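# Put phone on comic book, laptop on its stand

## Task

Get the phone lying flat and entirely on top of the comic book. Get the laptop, closed, resting on the laptop stand with its top surface facing up and one of its long edges pressed squarely against the stand's lips. At the end, neither gripper may be in contact with the phone or the laptop.

## Robot and tools

Robot: two arms, left_arm and right_arm, each ending in a two-finger gripper. The fingers point along the gripper's +z axis and spread along its y axis. Base positions in the scene frame: left_arm at (+0.031, +0.243, 0) m, right_arm at (-0.029, -0.309, 0) m, both turned only slightly about z. Two head cameras, cam_head_left and cam_head_right (896x504 each), sit on a stand behind the arms.

Scene frame: origin at table-top height, halfway between the nominal bases; +x points out over the table, +y toward left_arm, +z up. Camera image sides do not match arm names. Reported end_effector_position (m) and end_effector_quat_wxyz are in this frame; the position is the point between the finger pads, about 1 cm short of the tips, and can be off by a few cm, more at long reach.

execute_actions(actions, cameras): actions is a list of actions; each action is a table of up to 15 rows, one row per 1/30 s step; a short table repeats its last row to fill 15 steps. Each row is one flat list of 14 numbers in [-1, 1] covering both arms: left_arm dx, dy, dz, rx, ry, rz, opening, then right_arm in that same order. dx..rz are an offset from that arm's Hand target as it stood when the action began (not from the previous row), along scene-frame axes; 1.0 equals 0.6 m of travel or 180 degrees of turn. rx, ry, rz form one rotation vector, turning about the Hand target's position. A translation longer than 1.0 may be shortened. The opening is absolute: +1 fully open (0.094 m), -1 closed. Sending six zeros re-commands the current Hand target; an opening value is always a command, so repeat the current one to leave a gripper unchanged. Images come back only when actions is empty or cameras names them (["all"] for all, [] for none; an unknown name invalidates the call).

move(target, speed, blend, opening_speed, grip_force, blocking, cameras): drives each gripper in a straight line toward a target. target is one 14-number row laid out as above, or a list of up to 15 such rows, every row being an offset from the same starting Hand targets (not chained). speed is the top path speed in m/s, 0.002 to 4.3 (default 0.25), one number or one per target; turning is capped at twice that in rad/s. blend (m) rounds corners between listed targets; 0 stops at each. opening_speed is the rate of change of the opening per second on the -1..+1 scale, at least 0.2; use it to close gently. grip_force is per-pad force in newtons, 10 to 50, one value or one per arm; it persists, and lower values close slowly. blocking=false returns after about 0.5 s while the move continues. All paths finish together within 10 s. Paths ignore obstacles and the other arm; faster motion means bigger lag, overshoot and harder hits. Avoid sweeping near an arm's own base. The move: line reports the ending (done, off_target, moving, held, fault) and limits (paced = pose clipped, held = steps withheld). done means at rest within 10 mm and 2 degrees; it says nothing about contact.

wait(seconds): 0 to 10 s, arms hold their last command; a running move continues. stop(): brakes a running move. zoom_image(camera, region): region [x0, y0, x1, y1] in pixels of that camera's latest image, at most 504 on each side; only cam_head_left or cam_head_right. finished_scene(scene): ends the scene, irreversible; call it only when the goal holds.

Results: Hand target is the last commanded pose after clipping; the next offsets start there. Grippers often rest short of it by friction or load, by up to a few cm; waiting does not help, so resend the missing distance. Each step the commanded orientation is clipped to within 40 degrees of the measured one. grip_measured is the measured opening on the command scale (reads a little wide when empty, a bit narrower than a hard held part). grip_effort_nm is gripper motor effort, negative closing; it is not pad force. Joint torques include the arm's own weight; numbers 3 and 4 wrap at ±28 N m. Joint velocities may be summarised as within noise. Tool commands lists current commands. Joint ranges (rad): waist -2.880..2.880, shoulder 0..3.142, elbow 0..3.019, wrist pitch -1.693..1.571, wrist yaw -1.571..1.571, wrist roll -2.094..2.094.

Cautions: never let anything fall off the table or leave it there. Do not drop parts, release moving ones, slam into things or push very hard; touches hit harder at speed and when the target lies far beyond the contact. An arm blocked by something keeps pushing until commanded back past its gripper. Keep the two grippers apart; they can collide despite the clearance check, and closing on the other arm's fingers counts as a press. Holding loads, stretching out or pushing at unreachable poses heats motors; a MOTOR HOT line warns near 85 °C and at 100 °C the arm faults and drops for 30 to 60 s or more. Objects may occasionally get nudged by outside disturbances. Time spent thinking lets the scene run, so keep replies efficient.

Each tool is called after ">>>" by a JSON object that holds its "method" and its "body".

## Session

>>> {"method": "execute_actions", "body": {"actions": []}}

Scene clock: 0.00 s.
left_arm: end_effector_position=(+0.4918, +0.7722, +0.2721) grip_measured=+1.000 grip_effort_nm=n/a end_effector_quat_wxyz=(+0.538, +0.343, +0.763, +0.102) | right_arm: end_effector_position=(+0.0818, -0.5453, +0.1553) grip_measured=+1.000 grip_effort_nm=n/a end_effector_quat_wxyz=(-0.017, +0.931, +0.365, +0.017)
Joint positions: left_arm=[1.048 1.958 1.826 -0.907 1.087 1.594 0.094] | right_arm=[-1.159 1.066 0.823 -1.361 -0.035 1.239 0.094]
Joint velocities: within noise
Joint torques (N m): no reading
Motor temperatures (°C): left_arm=[23 25 27 24 28 25 28] | right_arm=[27 30 27 25 24 24 25]
Heat: left arm: hottest wrist yaw 28 °C; right arm: hottest shoulder 30 °C.
Hand target: left_arm +0.4940, +0.7762, +0.2939; +0.539, +0.352, +0.755, +0.121 | right_arm +0.0850, -0.5526, +0.1636; -0.006, +0.931, +0.366, +0.017
Tool commands: left_gripper/opening=+1.0 right_gripper/opening=+1.0

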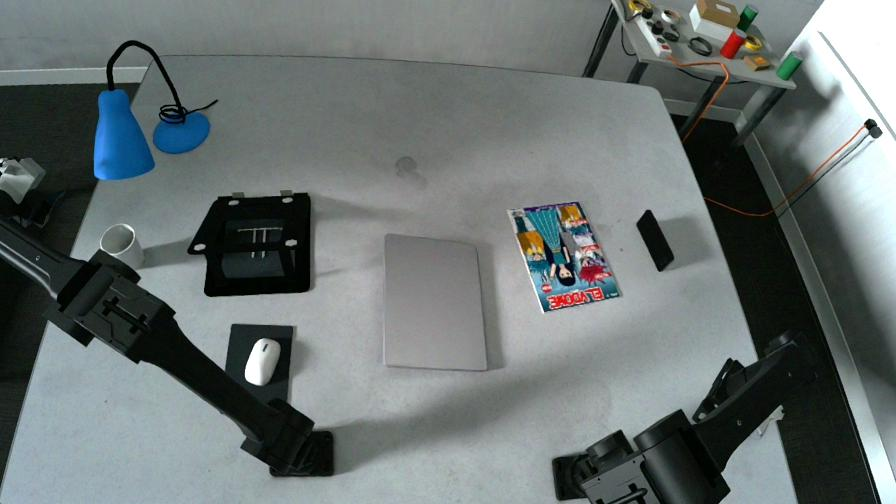

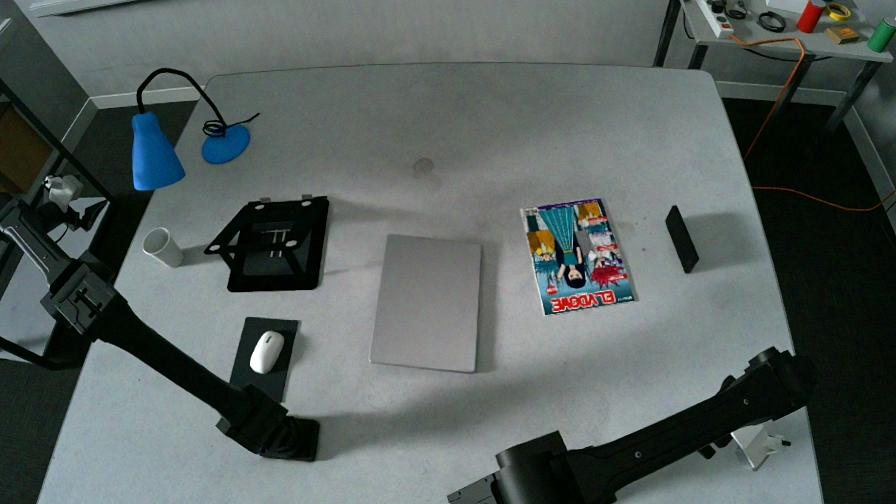

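>>> {"method": "zoom_image", "body": {"camera": "cam_head_left", "region": [180, 170, 340, 310]}}

>>> {"method": "zoom_image", "body": {"camera": "cam_head_right", "region": [190, 170, 350, 310]}}

>>> {"method": "zoom_image", "body": {"camera": "cam_head_left", "region": [370, 180, 700, 380]}}

>>> {"method": "zoom_image", "body": {"camera": "cam_head_right", "region": [360, 180, 720, 380]}}

Scaled by 3.150.

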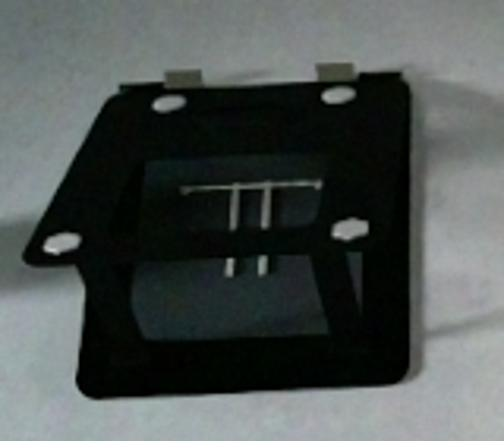

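Scaled by 3.150.

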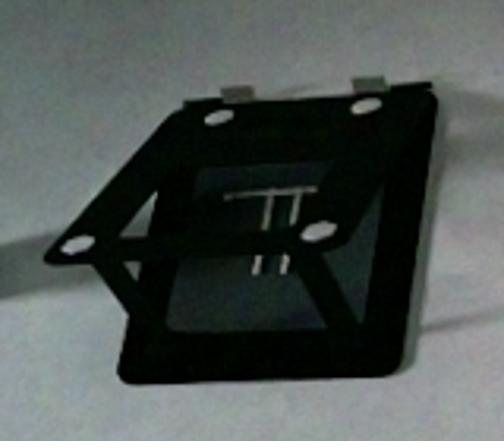

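Scaled by 1.527.

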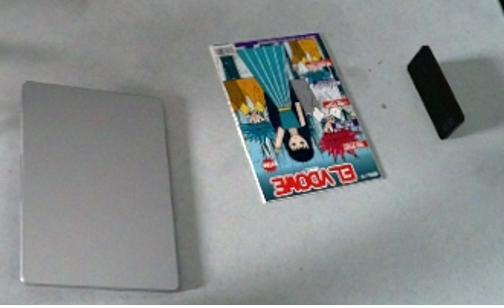

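Scaled by 1.400.

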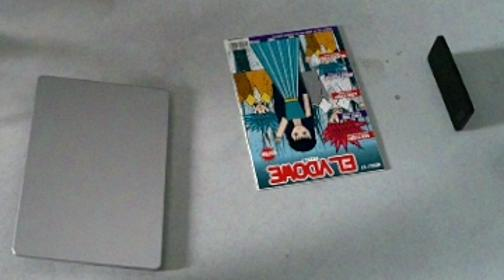

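>>> {"method": "move", "body": {"target": [-0.07,-0.95,0.0,-0.084,0.374,0.244,1,0.442,0.421,0.144,-0.014,-0.005,0.761,1], "speed": 0.4, "cameras": ["all"]}}

Scene clock: 22.70 s.
left_arm: end_effector_position=(+0.4354, +0.2114, +0.2714) grip_measured=+1.000 grip_effort_nm=0.02 end_effector_quat_wxyz=(-0.023, +0.001, +1.000, +0.001) | right_arm: end_effector_position=(+0.3324, -0.3038, +0.2336) grip_measured=+1.000 grip_effort_nm=-0.02 end_effector_quat_wxyz=(-0.015, +0.010, +1.000, +0.000)
Joint positions: left_arm=[-0.105 1.429 1.44 -1.628 0.001 -0.074 0.094] | right_arm=[0.011 1.306 1.221 -1.517 0 0.036 0.094]
Joint torques (N m): left_arm=[-2.32 -12.45 16.83 -0.2 -0.02 -0.07] | right_arm=[1.26 -9.88 12.78 -0.23 0.02 0.11]
Motor temperatures (°C): left_arm=[23 28 30 24 28 24 27] | right_arm=[27 30 32 25 24 24 25]
Heat: left arm: hottest elbow 30 °C; right arm: hottest elbow 32 °C.
Hand target: left_arm +0.4520, +0.2062, +0.2939; +0.001, +0.001, +1.000, +0.000 | right_arm +0.3503, -0.3001, +0.2500; +0.000, +0.001, +1.000, +0.000
Off the commanded pose: left_arm 0.028 m, 3 deg | right_arm 0.025 m, 2 deg.
move: off_target (left_arm, right_arm)

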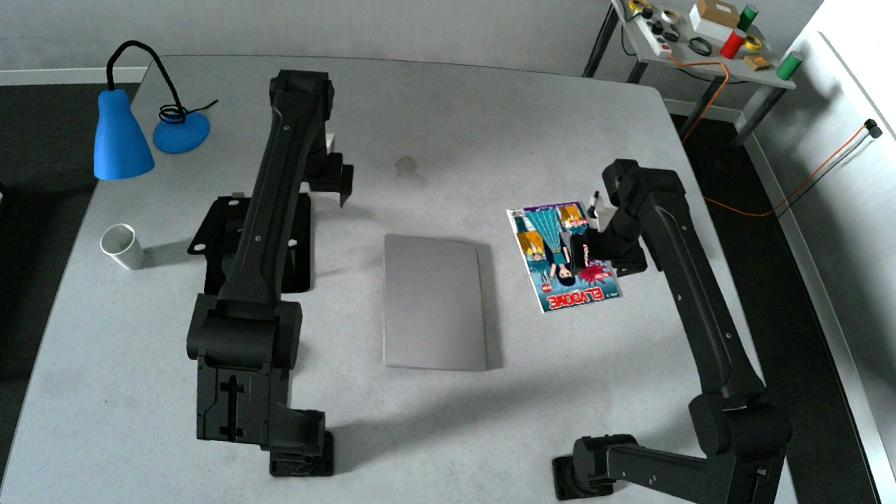

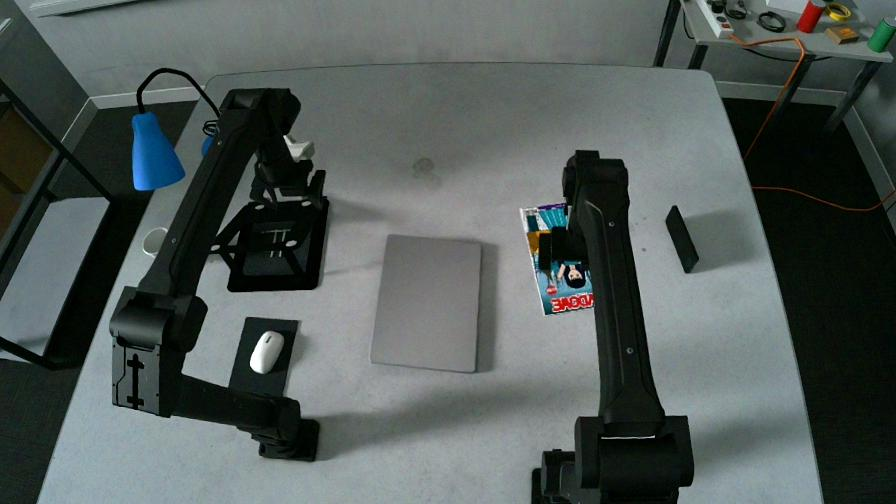

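>>> {"method": "zoom_image", "body": {"camera": "cam_head_left", "region": [610, 190, 730, 290]}}

>>> {"method": "zoom_image", "body": {"camera": "cam_head_right", "region": [640, 190, 760, 290]}}

>>> {"method": "zoom_image", "body": {"camera": "cam_head_right", "region": [350, 220, 510, 390]}}

>>> {"method": "zoom_image", "body": {"camera": "cam_head_right", "region": [500, 190, 660, 320]}}

>>> {"method": "zoom_image", "body": {"camera": "cam_head_left", "region": [560, 140, 720, 300]}}

Scaled by 4.200.

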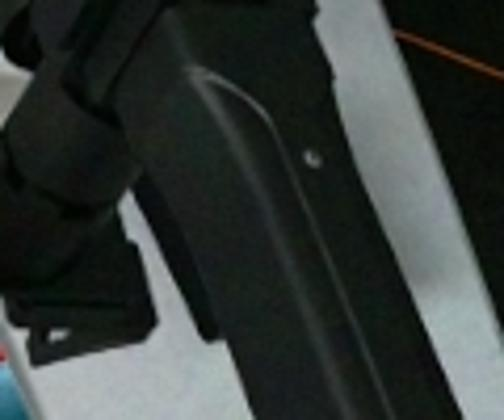

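Scaled by 4.200.

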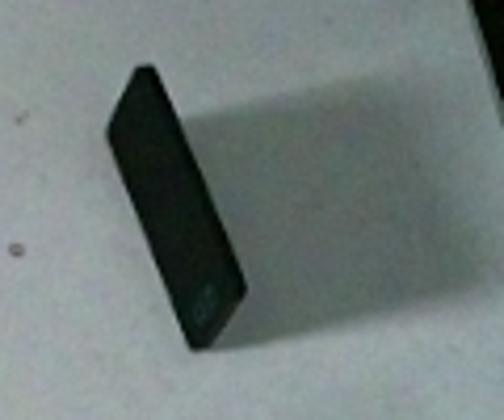

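Scaled by 2.965.

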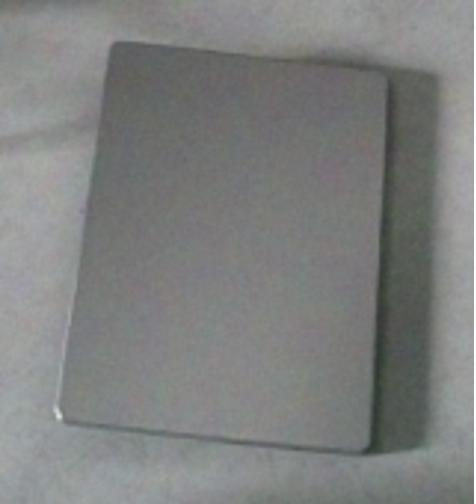

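Scaled by 3.150.

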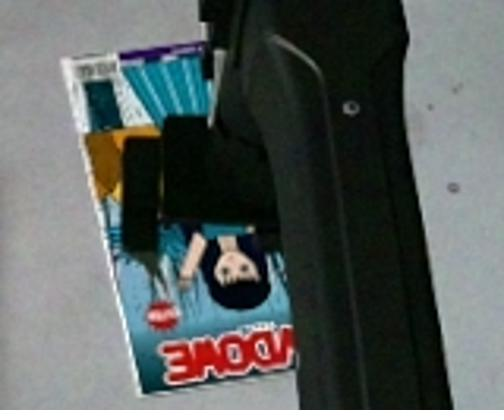

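Scaled by 3.150.

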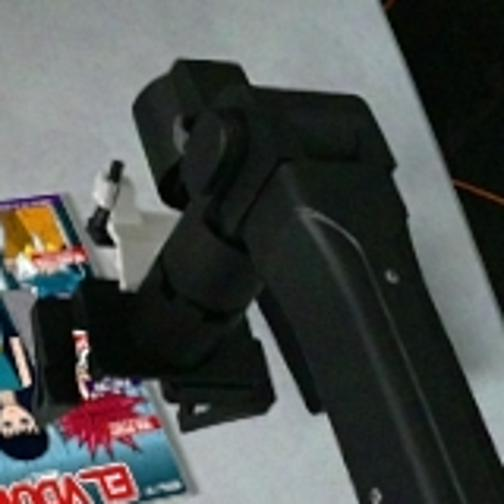

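>>> {"method": "move", "body": {"target": [0,0,0,0,0,0,1,0.25,-0.367,-0.067,0,0,0.049,1], "cameras": ["all"]}}

>>> {"method": "zoom_image", "body": {"camera": "cam_head_left", "region": [560, 140, 760, 300]}}

>>> {"method": "zoom_image", "body": {"camera": "cam_head_right", "region": [580, 140, 780, 300]}}

Scene clock: 46.37 s.
left_arm: end_effector_position=(+0.4354, +0.2114, +0.2714) grip_measured=+1.000 grip_effort_nm=0.02 end_effector_quat_wxyz=(-0.023, +0.001, +1.000, +0.001) | right_arm: end_effector_position=(+0.4850, -0.5122, +0.2003) grip_measured=+1.000 grip_effort_nm=-0.02 end_effector_quat_wxyz=(-0.012, -0.074, +0.997, +0.004)
Joint positions: left_arm=[-0.105 1.429 1.44 -1.628 0.001 -0.075 0.094] | right_arm=[-0.38 1.812 1.723 -1.507 0.002 -0.522 0.094]
Joint torques (N m): left_arm=[-1.96 -12.34 16.87 -0.21 -0.04 -0.07] | right_arm=[0.32 -19.14 12.77 -0.39 -0.08 0.09]
Motor temperatures (°C): left_arm=[23 27 33 24 27 24 27] | right_arm=[27 31 39 25 24 24 25]
Heat: left arm: hottest elbow 33 °C; right arm: hottest elbow 39 °C.
Hand target: left_arm +0.4520, +0.2062, +0.2939; +0.001, +0.001, +1.000, +0.000 | right_arm +0.5004, -0.5202, +0.2097; +0.000, -0.076, +0.997, +0.000
Off the commanded pose: left_arm 0.028 m, 3 deg | right_arm 0.020 m, 1 deg.
move: off_target (left_arm, right_arm)

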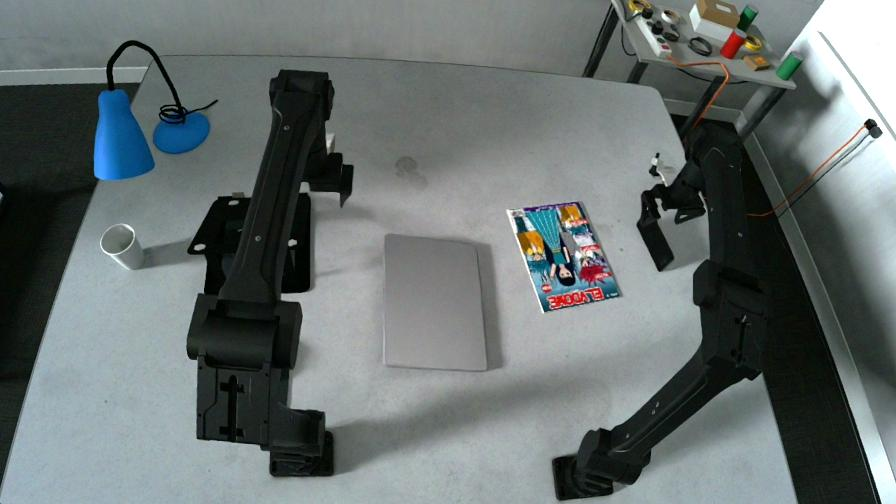

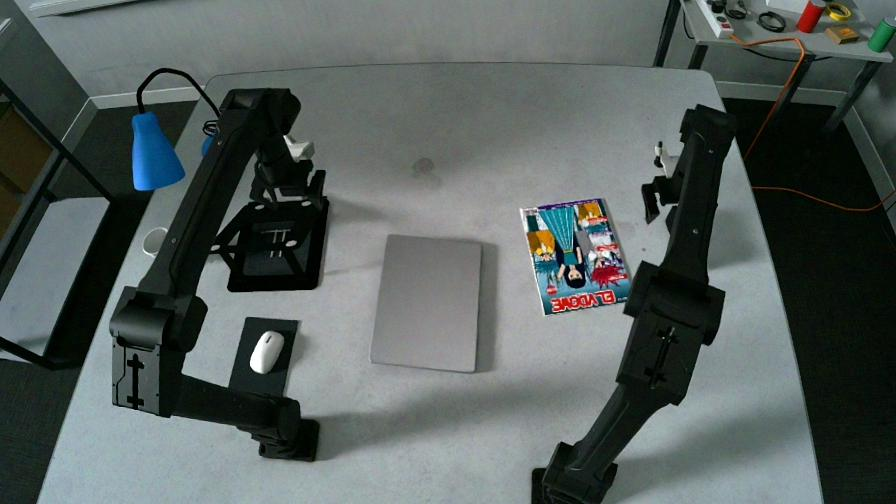

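Scaled by 2.520.

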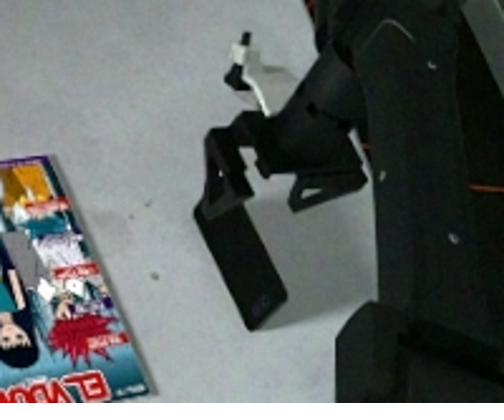

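Scaled by 2.520.

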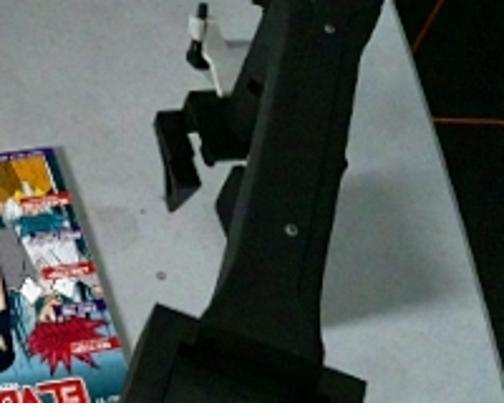

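>>> {"method": "move", "body": {"target": [0,0,0,0,0,0,1,-0.05,0.13,-0.17,0,0,0,1], "cameras": ["all"]}}

>>> {"method": "zoom_image", "body": {"camera": "cam_head_left", "region": [560, 140, 760, 300]}}

>>> {"method": "zoom_image", "body": {"camera": "cam_head_right", "region": [580, 140, 780, 300]}}

Scene clock: 64.60 s.
left_arm: end_effector_position=(+0.4354, +0.2114, +0.2714) grip_measured=+1.000 grip_effort_nm=0.02 end_effector_quat_wxyz=(-0.023, +0.001, +1.000, +0.001) | right_arm: end_effector_position=(+0.4716, -0.4445, +0.1040) grip_measured=+1.000 grip_effort_nm=-0.02 end_effector_quat_wxyz=(-0.007, -0.078, +0.997, +0.004)
Joint positions: left_arm=[-0.105 1.429 1.44 -1.628 0.001 -0.075 0.094] | right_arm=[-0.269 1.775 1.412 -1.223 -0.002 -0.419 0.094]
Joint torques (N m): left_arm=[-2.43 -12.51 16.9 -0.16 -0.06 -0.09] | right_arm=[0.85 -20.72 6.91 0.46 0.06 0.24]
Heat: left arm: hottest elbow 35 °C; right arm: hottest elbow 38 °C.
Hand target: left_arm +0.4520, +0.2062, +0.2939; +0.001, +0.001, +1.000, +0.000 | right_arm +0.4703, -0.4423, +0.1077; +0.000, -0.076, +0.997, +0.000
Off the commanded pose: left_arm 0.028 m, 3 deg | right_arm 0.004 m, 1 deg.
move: off_target (left_arm)

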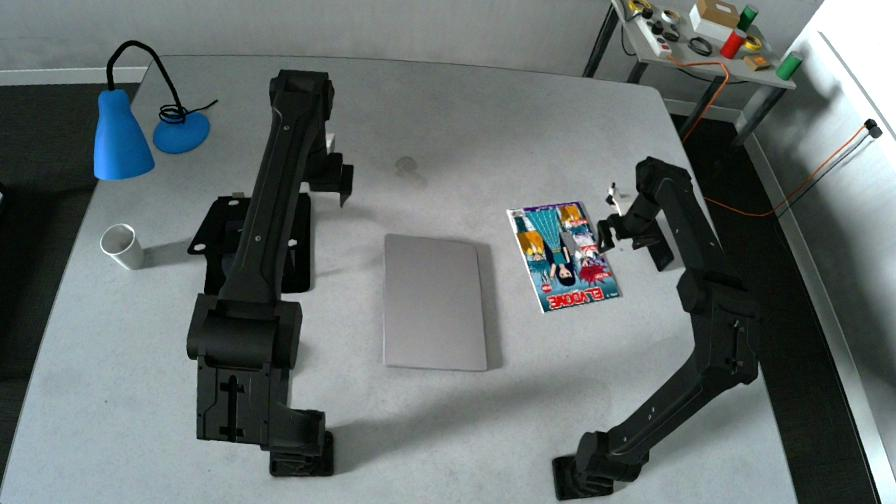

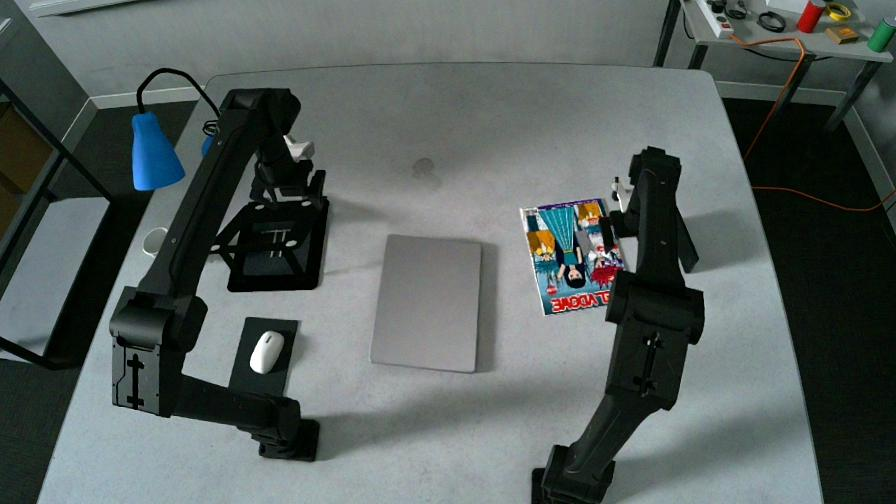

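Scaled by 2.520.

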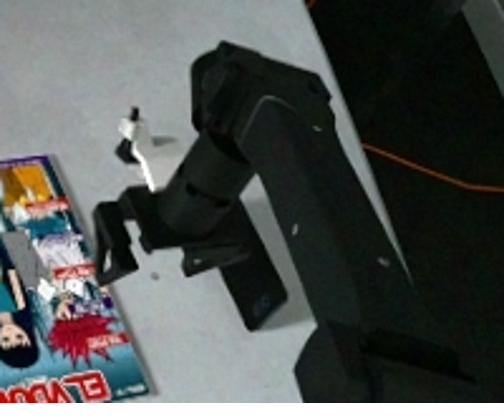

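Scaled by 2.520.

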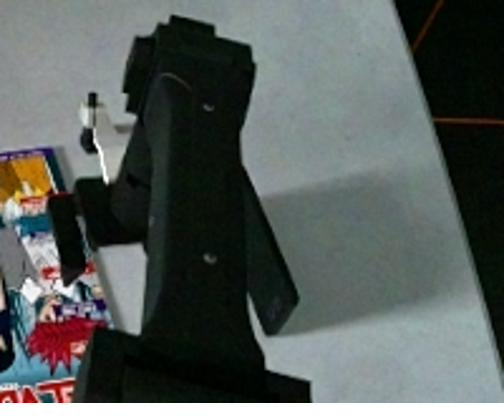

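>>> {"method": "move", "body": {"target": [[0,0,0,0,0,0,1,0.02,-0.03,0.08,0,0,0,1],[0,0,0,0,0,0,1,0.11,-0.23,0.08,0,0,0,1]], "blend": [0.02,0], "cameras": ["all"]}}

>>> {"method": "zoom_image", "body": {"camera": "cam_head_left", "region": [600, 160, 740, 290]}}

>>> {"method": "zoom_image", "body": {"camera": "cam_head_right", "region": [620, 160, 760, 290]}}

Scene clock: 77.73 s.
left_arm: end_effector_position=(+0.4354, +0.2114, +0.2714) grip_measured=+1.000 grip_effort_nm=0.02 end_effector_quat_wxyz=(-0.023, +0.001, +1.000, +0.001) | right_arm: end_effector_position=(+0.5216, -0.5728, +0.1454) grip_measured=+1.000 grip_effort_nm=-0.02 end_effector_quat_wxyz=(-0.013, -0.073, +0.997, +0.006)
Joint positions: left_arm=[-0.105 1.429 1.44 -1.628 0.001 -0.075 0.094] | right_arm=[-0.45 1.994 1.851 -1.456 0.002 -0.59 0.094]
Joint torques (N m): left_arm=[-1.85 -12.57 16.88 -0.01 -0.04 -0.07] | right_arm=[0.56 -22.01 12.37 -0.32 -0.07 0.1]
Heat: left arm: hottest elbow 36 °C; right arm: hottest elbow 38 °C.
Hand target: left_arm +0.4520, +0.2062, +0.2939; +0.001, +0.001, +1.000, +0.000 | right_arm +0.5364, -0.5802, +0.1556; +0.000, -0.076, +0.997, +0.000
Off the commanded pose: left_arm 0.028 m, 3 deg | right_arm 0.019 m, 2 deg.
move: off_target (left_arm, right_arm)

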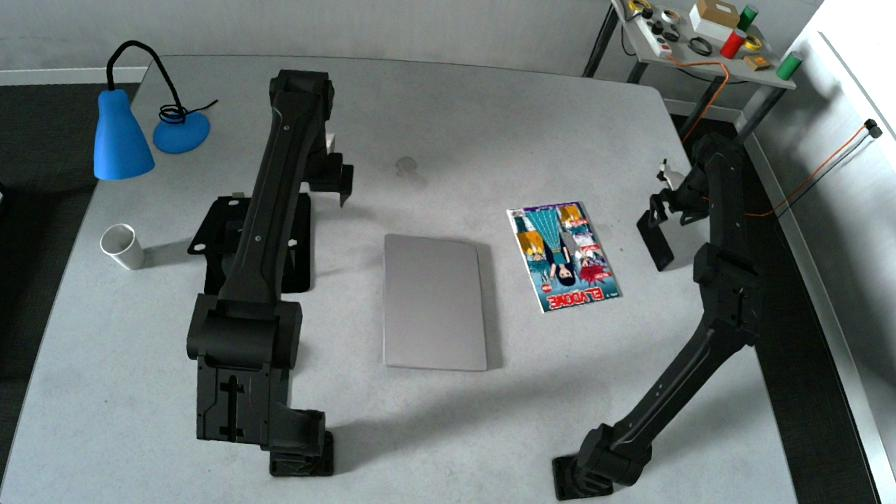

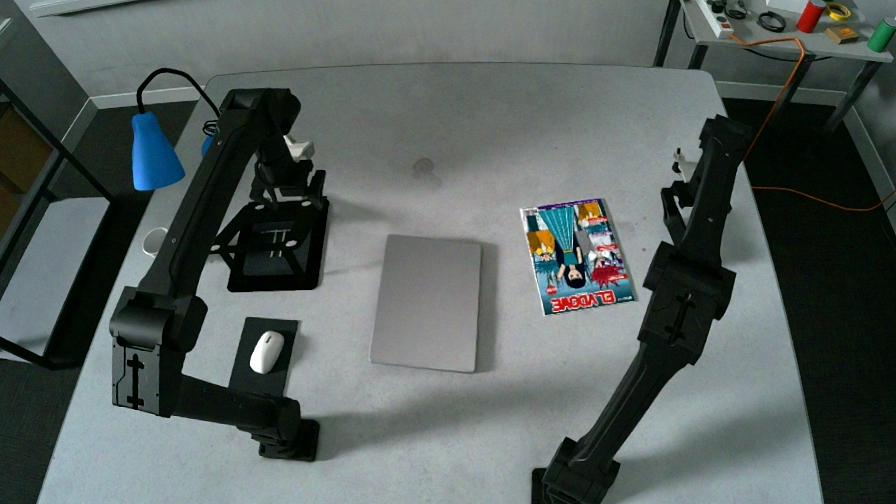

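Scaled by 3.600.

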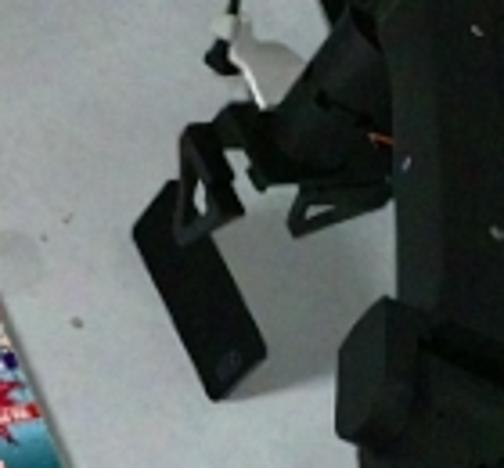

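Scaled by 3.600.

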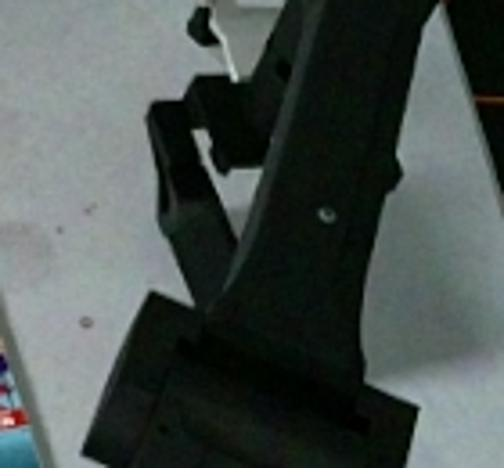

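>>> {"method": "move", "body": {"target": [0,0,0,0,0,0,1,0.015,-0.033,-0.155,0,0,0,1], "speed": 0.12, "cameras": ["all"]}}

>>> {"method": "zoom_image", "body": {"camera": "cam_head_left", "region": [600, 160, 740, 290]}}

>>> {"method": "zoom_image", "body": {"camera": "cam_head_right", "region": [620, 160, 760, 290]}}

Scene clock: 86.20 s.
left_arm: end_effector_position=(+0.4354, +0.2114, +0.2714) grip_measured=+1.000 grip_effort_nm=0.02 end_effector_quat_wxyz=(-0.023, +0.001, +1.000, +0.001) | right_arm: end_effector_position=(+0.5488, -0.5941, +0.0817) grip_measured=+1.000 grip_effort_nm=-0.02 end_effector_quat_wxyz=(+0.009, -0.077, +0.997, -0.006)
Joint positions: left_arm=[-0.105 1.429 1.44 -1.628 0.001 -0.075 0.094] | right_arm=[-0.462 2.091 1.838 -1.297 0.001 -0.612 0.094]
Joint torques (N m): left_arm=[-1.79 -12.1 16.96 -0.24 -0.07 -0.04] | right_arm=[-0.21 -22.83 7.65 0.55 -0.07 0.13]
Heat: left arm: hottest elbow 37 °C; right arm: hottest elbow 38 °C.
Hand target: left_arm +0.4520, +0.2062, +0.2939; +0.001, +0.001, +1.000, +0.000 | right_arm +0.5454, -0.6002, +0.0628; +0.000, -0.076, +0.997, +0.000
Off the commanded pose: left_arm 0.028 m, 3 deg | right_arm 0.020 m, 1 deg.
move: off_target (left_arm, right_arm)

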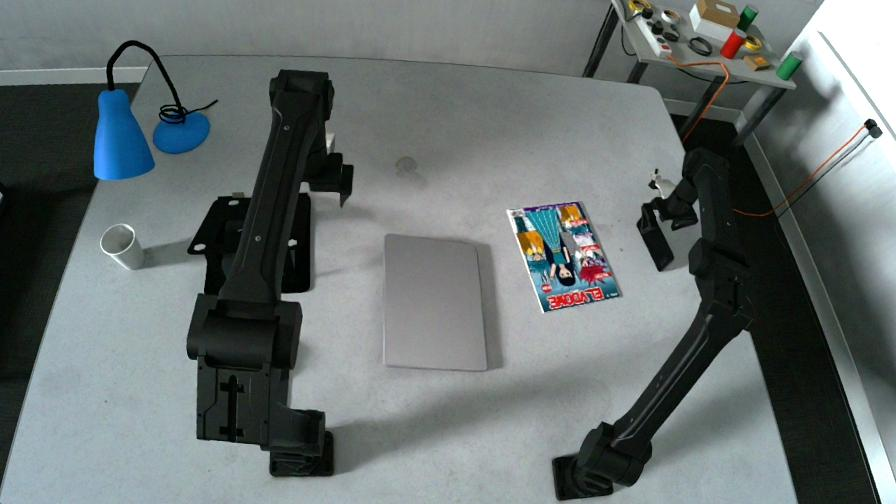

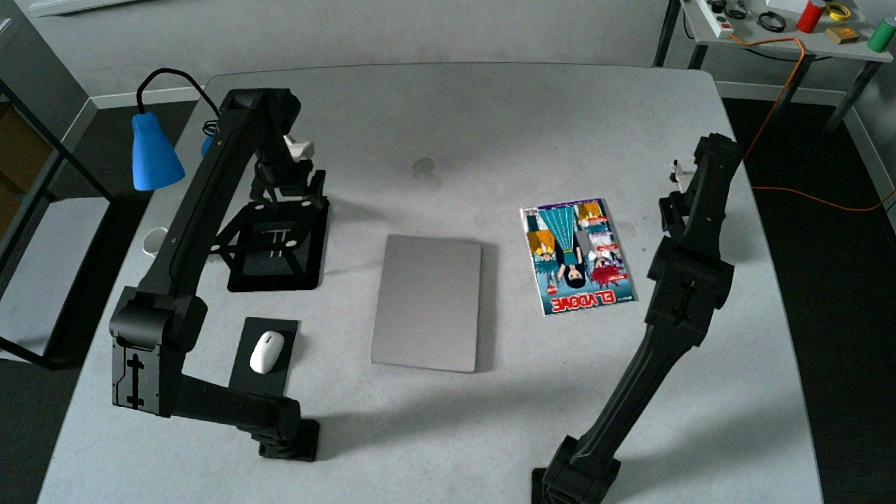

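Scaled by 3.600.

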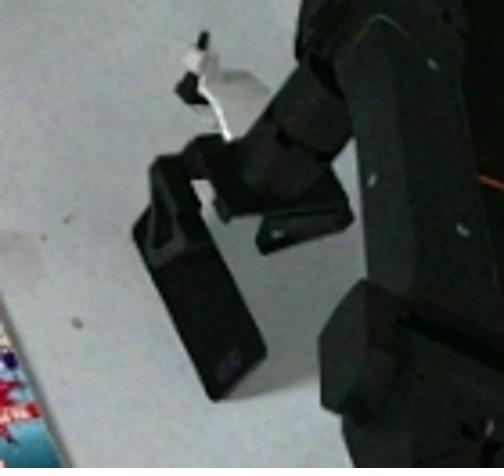

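Scaled by 3.600.

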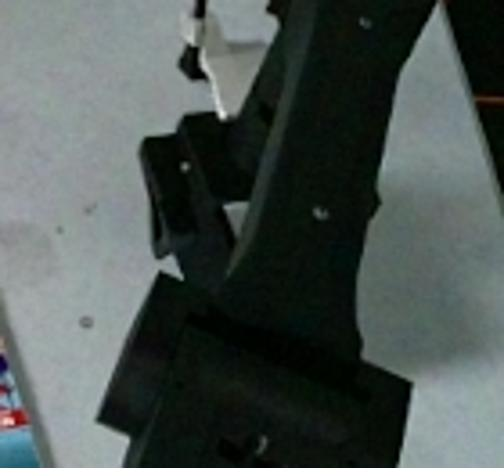

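>>> {"method": "move", "body": {"target": [0,0,0,0,0,0,1,-0.022,0.008,-0.06,0,0,0,1], "speed": 0.08}}

>>> {"method": "move", "body": {"target": [0,0,0,0,0,0,1,0,0,0,0,0,0,-1], "opening_speed": 0.6, "grip_force": [50,20], "cameras": ["all"]}}

>>> {"method": "zoom_image", "body": {"camera": "cam_head_left", "region": [600, 160, 740, 290]}}

Scene clock: 90.13 s.
left_arm: end_effector_position=(+0.4354, +0.2114, +0.2714) grip_measured=+1.000 grip_effort_nm=0.02 end_effector_quat_wxyz=(-0.023, +0.001, +1.000, +0.001) | right_arm: end_effector_position=(+0.5389, -0.5898, +0.0454) grip_measured=+1.000 grip_effort_nm=-0.02 end_effector_quat_wxyz=(+0.010, -0.078, +0.997, -0.006)
Joint positions: left_arm=[-0.105 1.429 1.44 -1.628 0.001 -0.075 0.094] | right_arm=[-0.463 2.091 1.738 -1.195 0.001 -0.615 0.094]
Joint torques (N m): left_arm=[-2.08 -12.81 16.91 0.01 -0.03 -0.06] | right_arm=[-0.38 -22.3 6.95 0.54 -0.07 0.09]
Heat: left arm: hottest elbow 37 °C; right arm: hottest elbow 38 °C.
Hand target: left_arm +0.4520, +0.2062, +0.2939; +0.001, +0.001, +1.000, +0.000 | right_arm +0.5322, -0.5952, +0.0268; +0.000, -0.076, +0.997, +0.000
Off the commanded pose: left_arm 0.028 m, 3 deg | right_arm 0.021 m, 1 deg.
move: off_target (left_arm, right_arm)

Scene clock: 97.00 s.
left_arm: end_effector_position=(+0.4354, +0.2114, +0.2714) grip_measured=+1.000 grip_effort_nm=0.02 end_effector_quat_wxyz=(-0.023, +0.001, +1.000, +0.001) | right_arm: end_effector_position=(+0.5387, -0.5918, +0.0454) grip_measured=-0.820 grip_effort_nm=-0.47 end_effector_quat_wxyz=(+0.011, -0.077, +0.997, -0.007)
Joint positions: left_arm=[-0.105 1.429 1.44 -1.628 0.001 -0.075 0.094] | right_arm=[-0.466 2.091 1.738 -1.192 0.001 -0.616 0.008]
Joint torques (N m): left_arm=[-2.14 -12.69 16.95 0.1 -0.08 -0.06] | right_arm=[-0.15 -22.71 6.91 0.46 -0.05 0.1]
Motor temperatures (°C): left_arm=[23 27 37 24 27 24 27] | right_arm=[27 36 37 25 24 23 25]
Heat: left arm: hottest elbow 37 °C; right arm: hottest elbow 37 °C.
Hand target: left_arm +0.4520, +0.2062, +0.2939; +0.001, +0.001, +1.000, +0.000 | right_arm +0.5321, -0.5953, +0.0268; +0.000, -0.076, +0.997, +0.000
Off the commanded pose: left_arm 0.028 m, 3 deg | right_arm 0.020 m, 2 deg.
grip_force (N): 50, 20
move: off_target (left_arm, right_arm)

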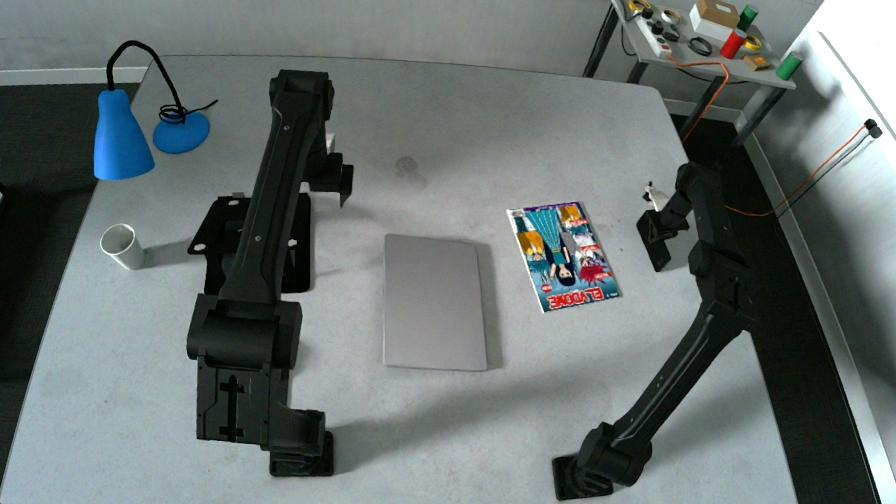

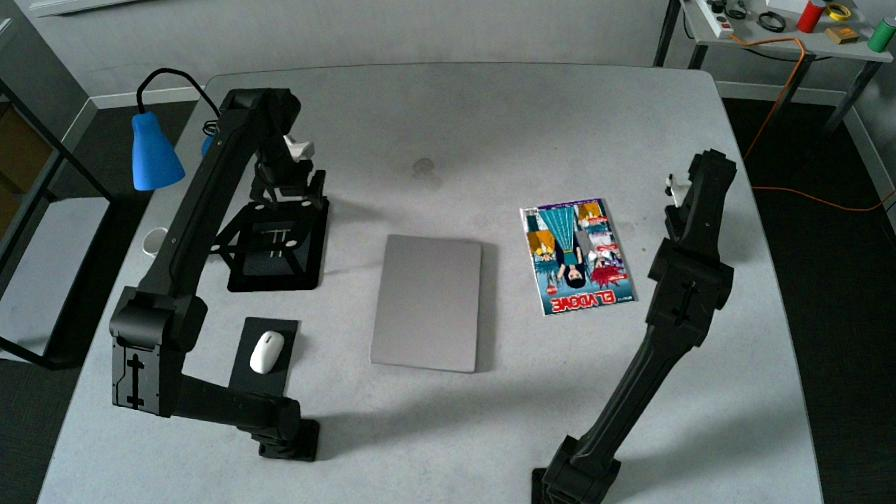

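Scaled by 3.600.

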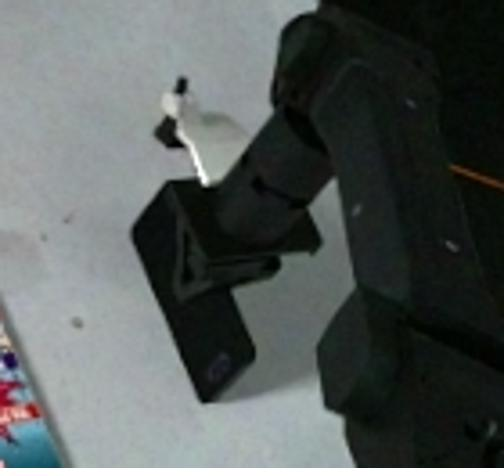

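>>> {"method": "move", "body": {"target": [[0,0,0,0,0,0,1,0,0,0.16,0,0,0,-1],[0,0,0,0,0,0,1,-0.03,0.39,0.18,0.329,0.051,0,-1]], "blend": [0.03,0], "cameras": ["all"]}}

>>> {"method": "zoom_image", "body": {"camera": "cam_head_left", "region": [480, 160, 680, 330]}}

>>> {"method": "zoom_image", "body": {"camera": "cam_head_right", "region": [480, 160, 680, 330]}}

Scene clock: 111.40 s.
left_arm: end_effector_position=(+0.4354, +0.2114, +0.2714) grip_measured=+1.000 grip_effort_nm=0.02 end_effector_quat_wxyz=(-0.023, +0.001, +1.000, +0.001) | right_arm: end_effector_position=(+0.5176, -0.3676, +0.1233) grip_measured=-0.820 grip_effort_nm=-0.48 end_effector_quat_wxyz=(+0.012, -0.034, +0.884, +0.465)
Joint positions: left_arm=[-0.105 1.429 1.44 -1.628 0.001 -0.075 0.094] | right_arm=[-0.357 2.072 1.691 -1.666 -0.879 -0.655 0.008]
Joint torques (N m): left_arm=[-2.26 -11.34 17.1 -0.05 -0.06 -0.04] | right_arm=[1.08 -25.29 6.49 -1.14 -0.72 0.04]
Heat: left arm: hottest elbow 38 °C; right arm: hottest shoulder 38 °C.
Hand target: left_arm +0.4520, +0.2062, +0.2939; +0.001, +0.001, +1.000, +0.000 | right_arm +0.5141, -0.3614, +0.1348; -0.039, -0.066, +0.864, +0.498
Off the commanded pose: left_arm 0.028 m, 3 deg | right_arm 0.014 m, 8 deg.
joint sent to its limit (right arm) — joint 4 (wrist pitch), lower limit. The joint targets are off in orientation, not in position.
grip_force (N): 50, 20
move: off_target (left_arm, right_arm)

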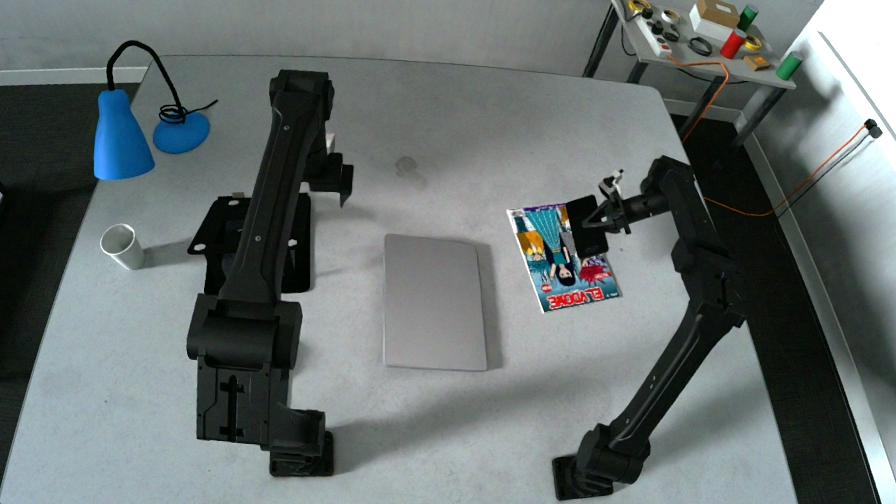

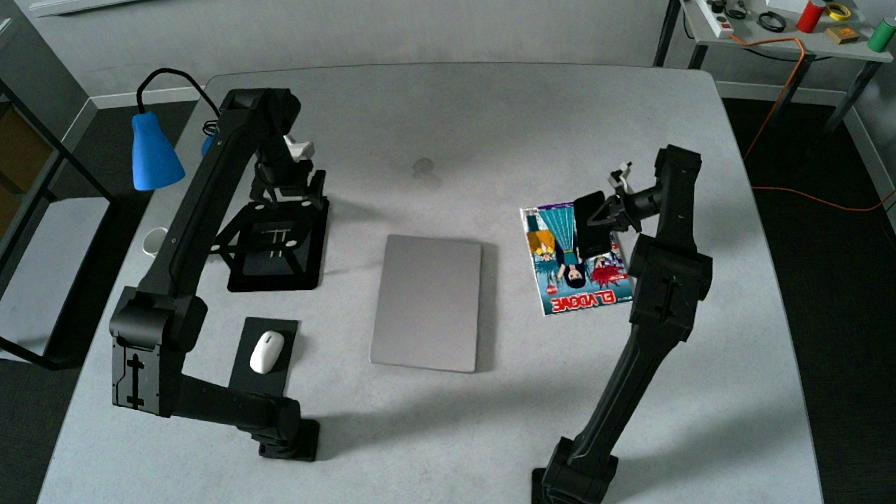

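Scaled by 2.520.

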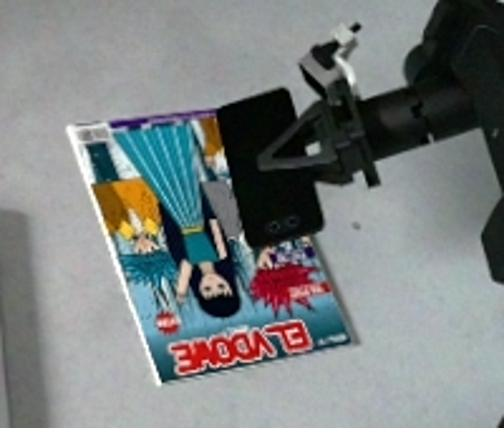

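Scaled by 2.520.

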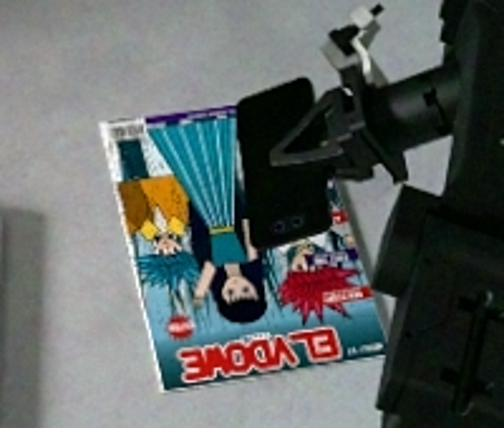

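>>> {"method": "move", "body": {"target": [0,0,0,0,0,0,1,-0.06,0.06,-0.155,0,0,0,-1], "speed": 0.1, "cameras": ["all"]}}

>>> {"method": "zoom_image", "body": {"camera": "cam_head_left", "region": [480, 160, 680, 330]}}

>>> {"method": "zoom_image", "body": {"camera": "cam_head_right", "region": [480, 160, 680, 330]}}

Scene clock: 116.70 s.
left_arm: end_effector_position=(+0.4354, +0.2114, +0.2714) grip_measured=+1.000 grip_effort_nm=0.02 end_effector_quat_wxyz=(-0.023, +0.001, +1.000, +0.001) | right_arm: end_effector_position=(+0.4790, -0.3320, +0.0486) grip_measured=-0.820 grip_effort_nm=-0.48 end_effector_quat_wxyz=(-0.035, -0.062, +0.867, +0.494)
Joint positions: left_arm=[-0.105 1.429 1.44 -1.628 0.001 -0.075 0.094] | right_arm=[-0.317 2.144 1.546 -1.609 -0.884 -0.764 0.008]
Joint torques (N m): left_arm=[-1.26 -12.34 16.79 -0.12 0.02 -0.05] | right_arm=[1.38 -21.54 5.55 -0.66 -0.59 0.03]
Heat: left arm: hottest elbow 38 °C; right arm: hottest shoulder 38 °C.
Hand target: left_arm +0.4520, +0.2062, +0.2939; +0.001, +0.001, +1.000, +0.000 | right_arm +0.4781, -0.3252, +0.0419; -0.039, -0.066, +0.864, +0.498
Off the commanded pose: left_arm 0.028 m, 3 deg | right_arm 0.010 m, 1 deg.
grip_force (N): 50, 20
move: off_target (left_arm)

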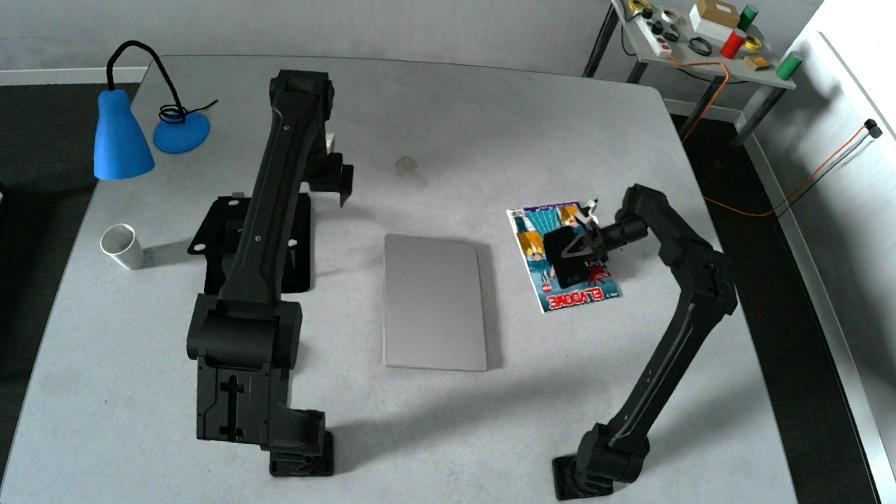

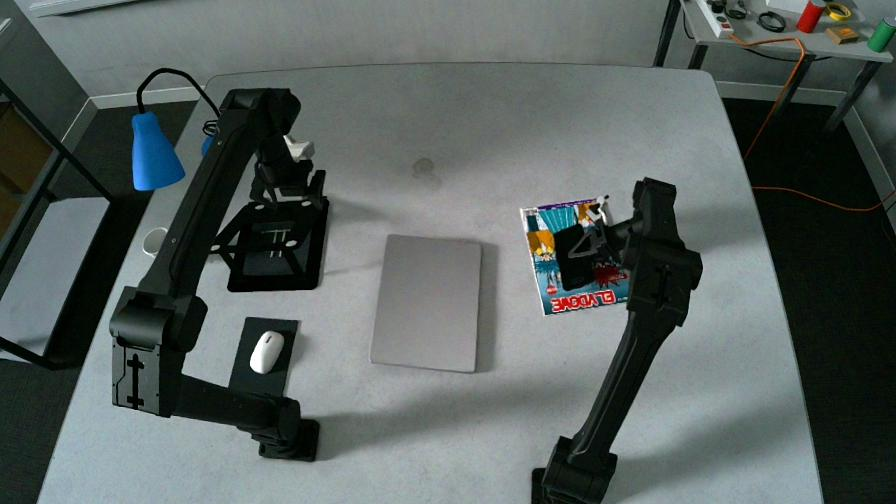

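Scaled by 2.520.

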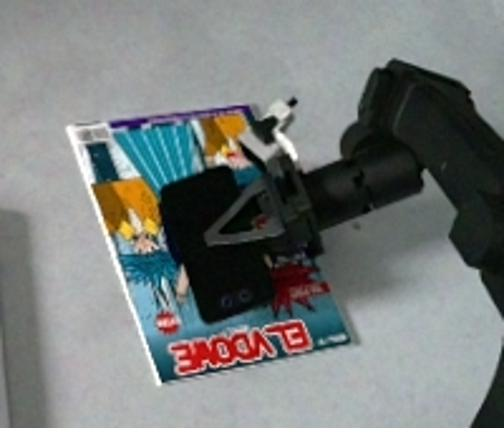

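Scaled by 2.520.

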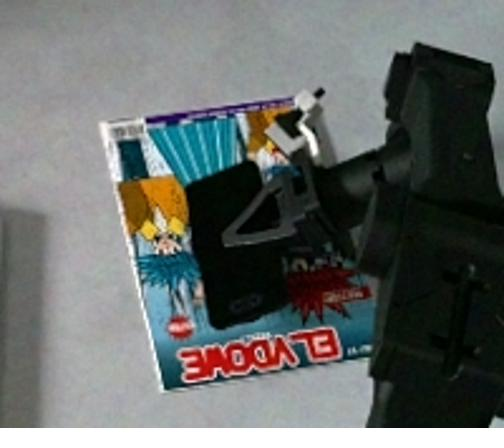

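>>> {"method": "move", "body": {"target": [0,0,0,0,0,0,1,0,0,-0.04,0,0,0,-1], "speed": 0.05}}

>>> {"method": "zoom_image", "body": {"camera": "cam_head_left", "region": [480, 160, 680, 330]}}

Scene clock: 122.73 s.
left_arm: end_effector_position=(+0.4354, +0.2114, +0.2714) grip_measured=+1.000 grip_effort_nm=0.02 end_effector_quat_wxyz=(-0.023, +0.001, +1.000, +0.001) | right_arm: end_effector_position=(+0.4823, -0.3323, +0.0317) grip_measured=-0.820 grip_effort_nm=-0.48 end_effector_quat_wxyz=(-0.027, -0.066, +0.866, +0.494)
Joint positions: left_arm=[-0.105 1.429 1.44 -1.628 0.001 -0.075 0.094] | right_arm=[-0.317 2.171 1.543 -1.568 -0.891 -0.77 0.008]
Joint torques (N m): left_arm=[-1.96 -12.1 16.85 -0.02 0 -0.07] | right_arm=[1.32 -21.66 5.2 -0.5 -0.4 0.11]
Heat: left arm: hottest elbow 38 °C; right arm: hottest shoulder 38 °C.
Hand target: left_arm +0.4520, +0.2062, +0.2939; +0.001, +0.001, +1.000, +0.000 | right_arm +0.4781, -0.3252, +0.0177; -0.039, -0.066, +0.864, +0.498
Off the commanded pose: left_arm 0.028 m, 3 deg | right_arm 0.016 m, 2 deg.
grip_force (N): 50, 20
move: off_target (left_arm, right_arm)

Scaled by 2.520.
This view is cut from an older image: the scene may have changed since it was taken.

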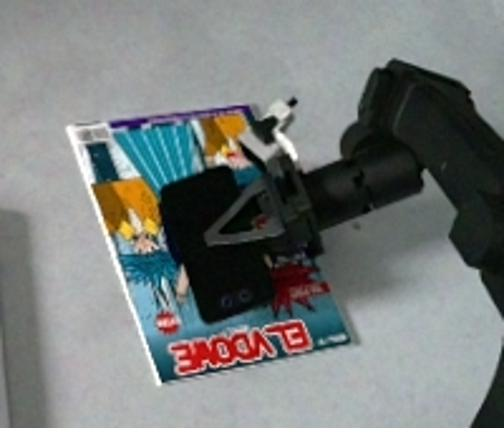

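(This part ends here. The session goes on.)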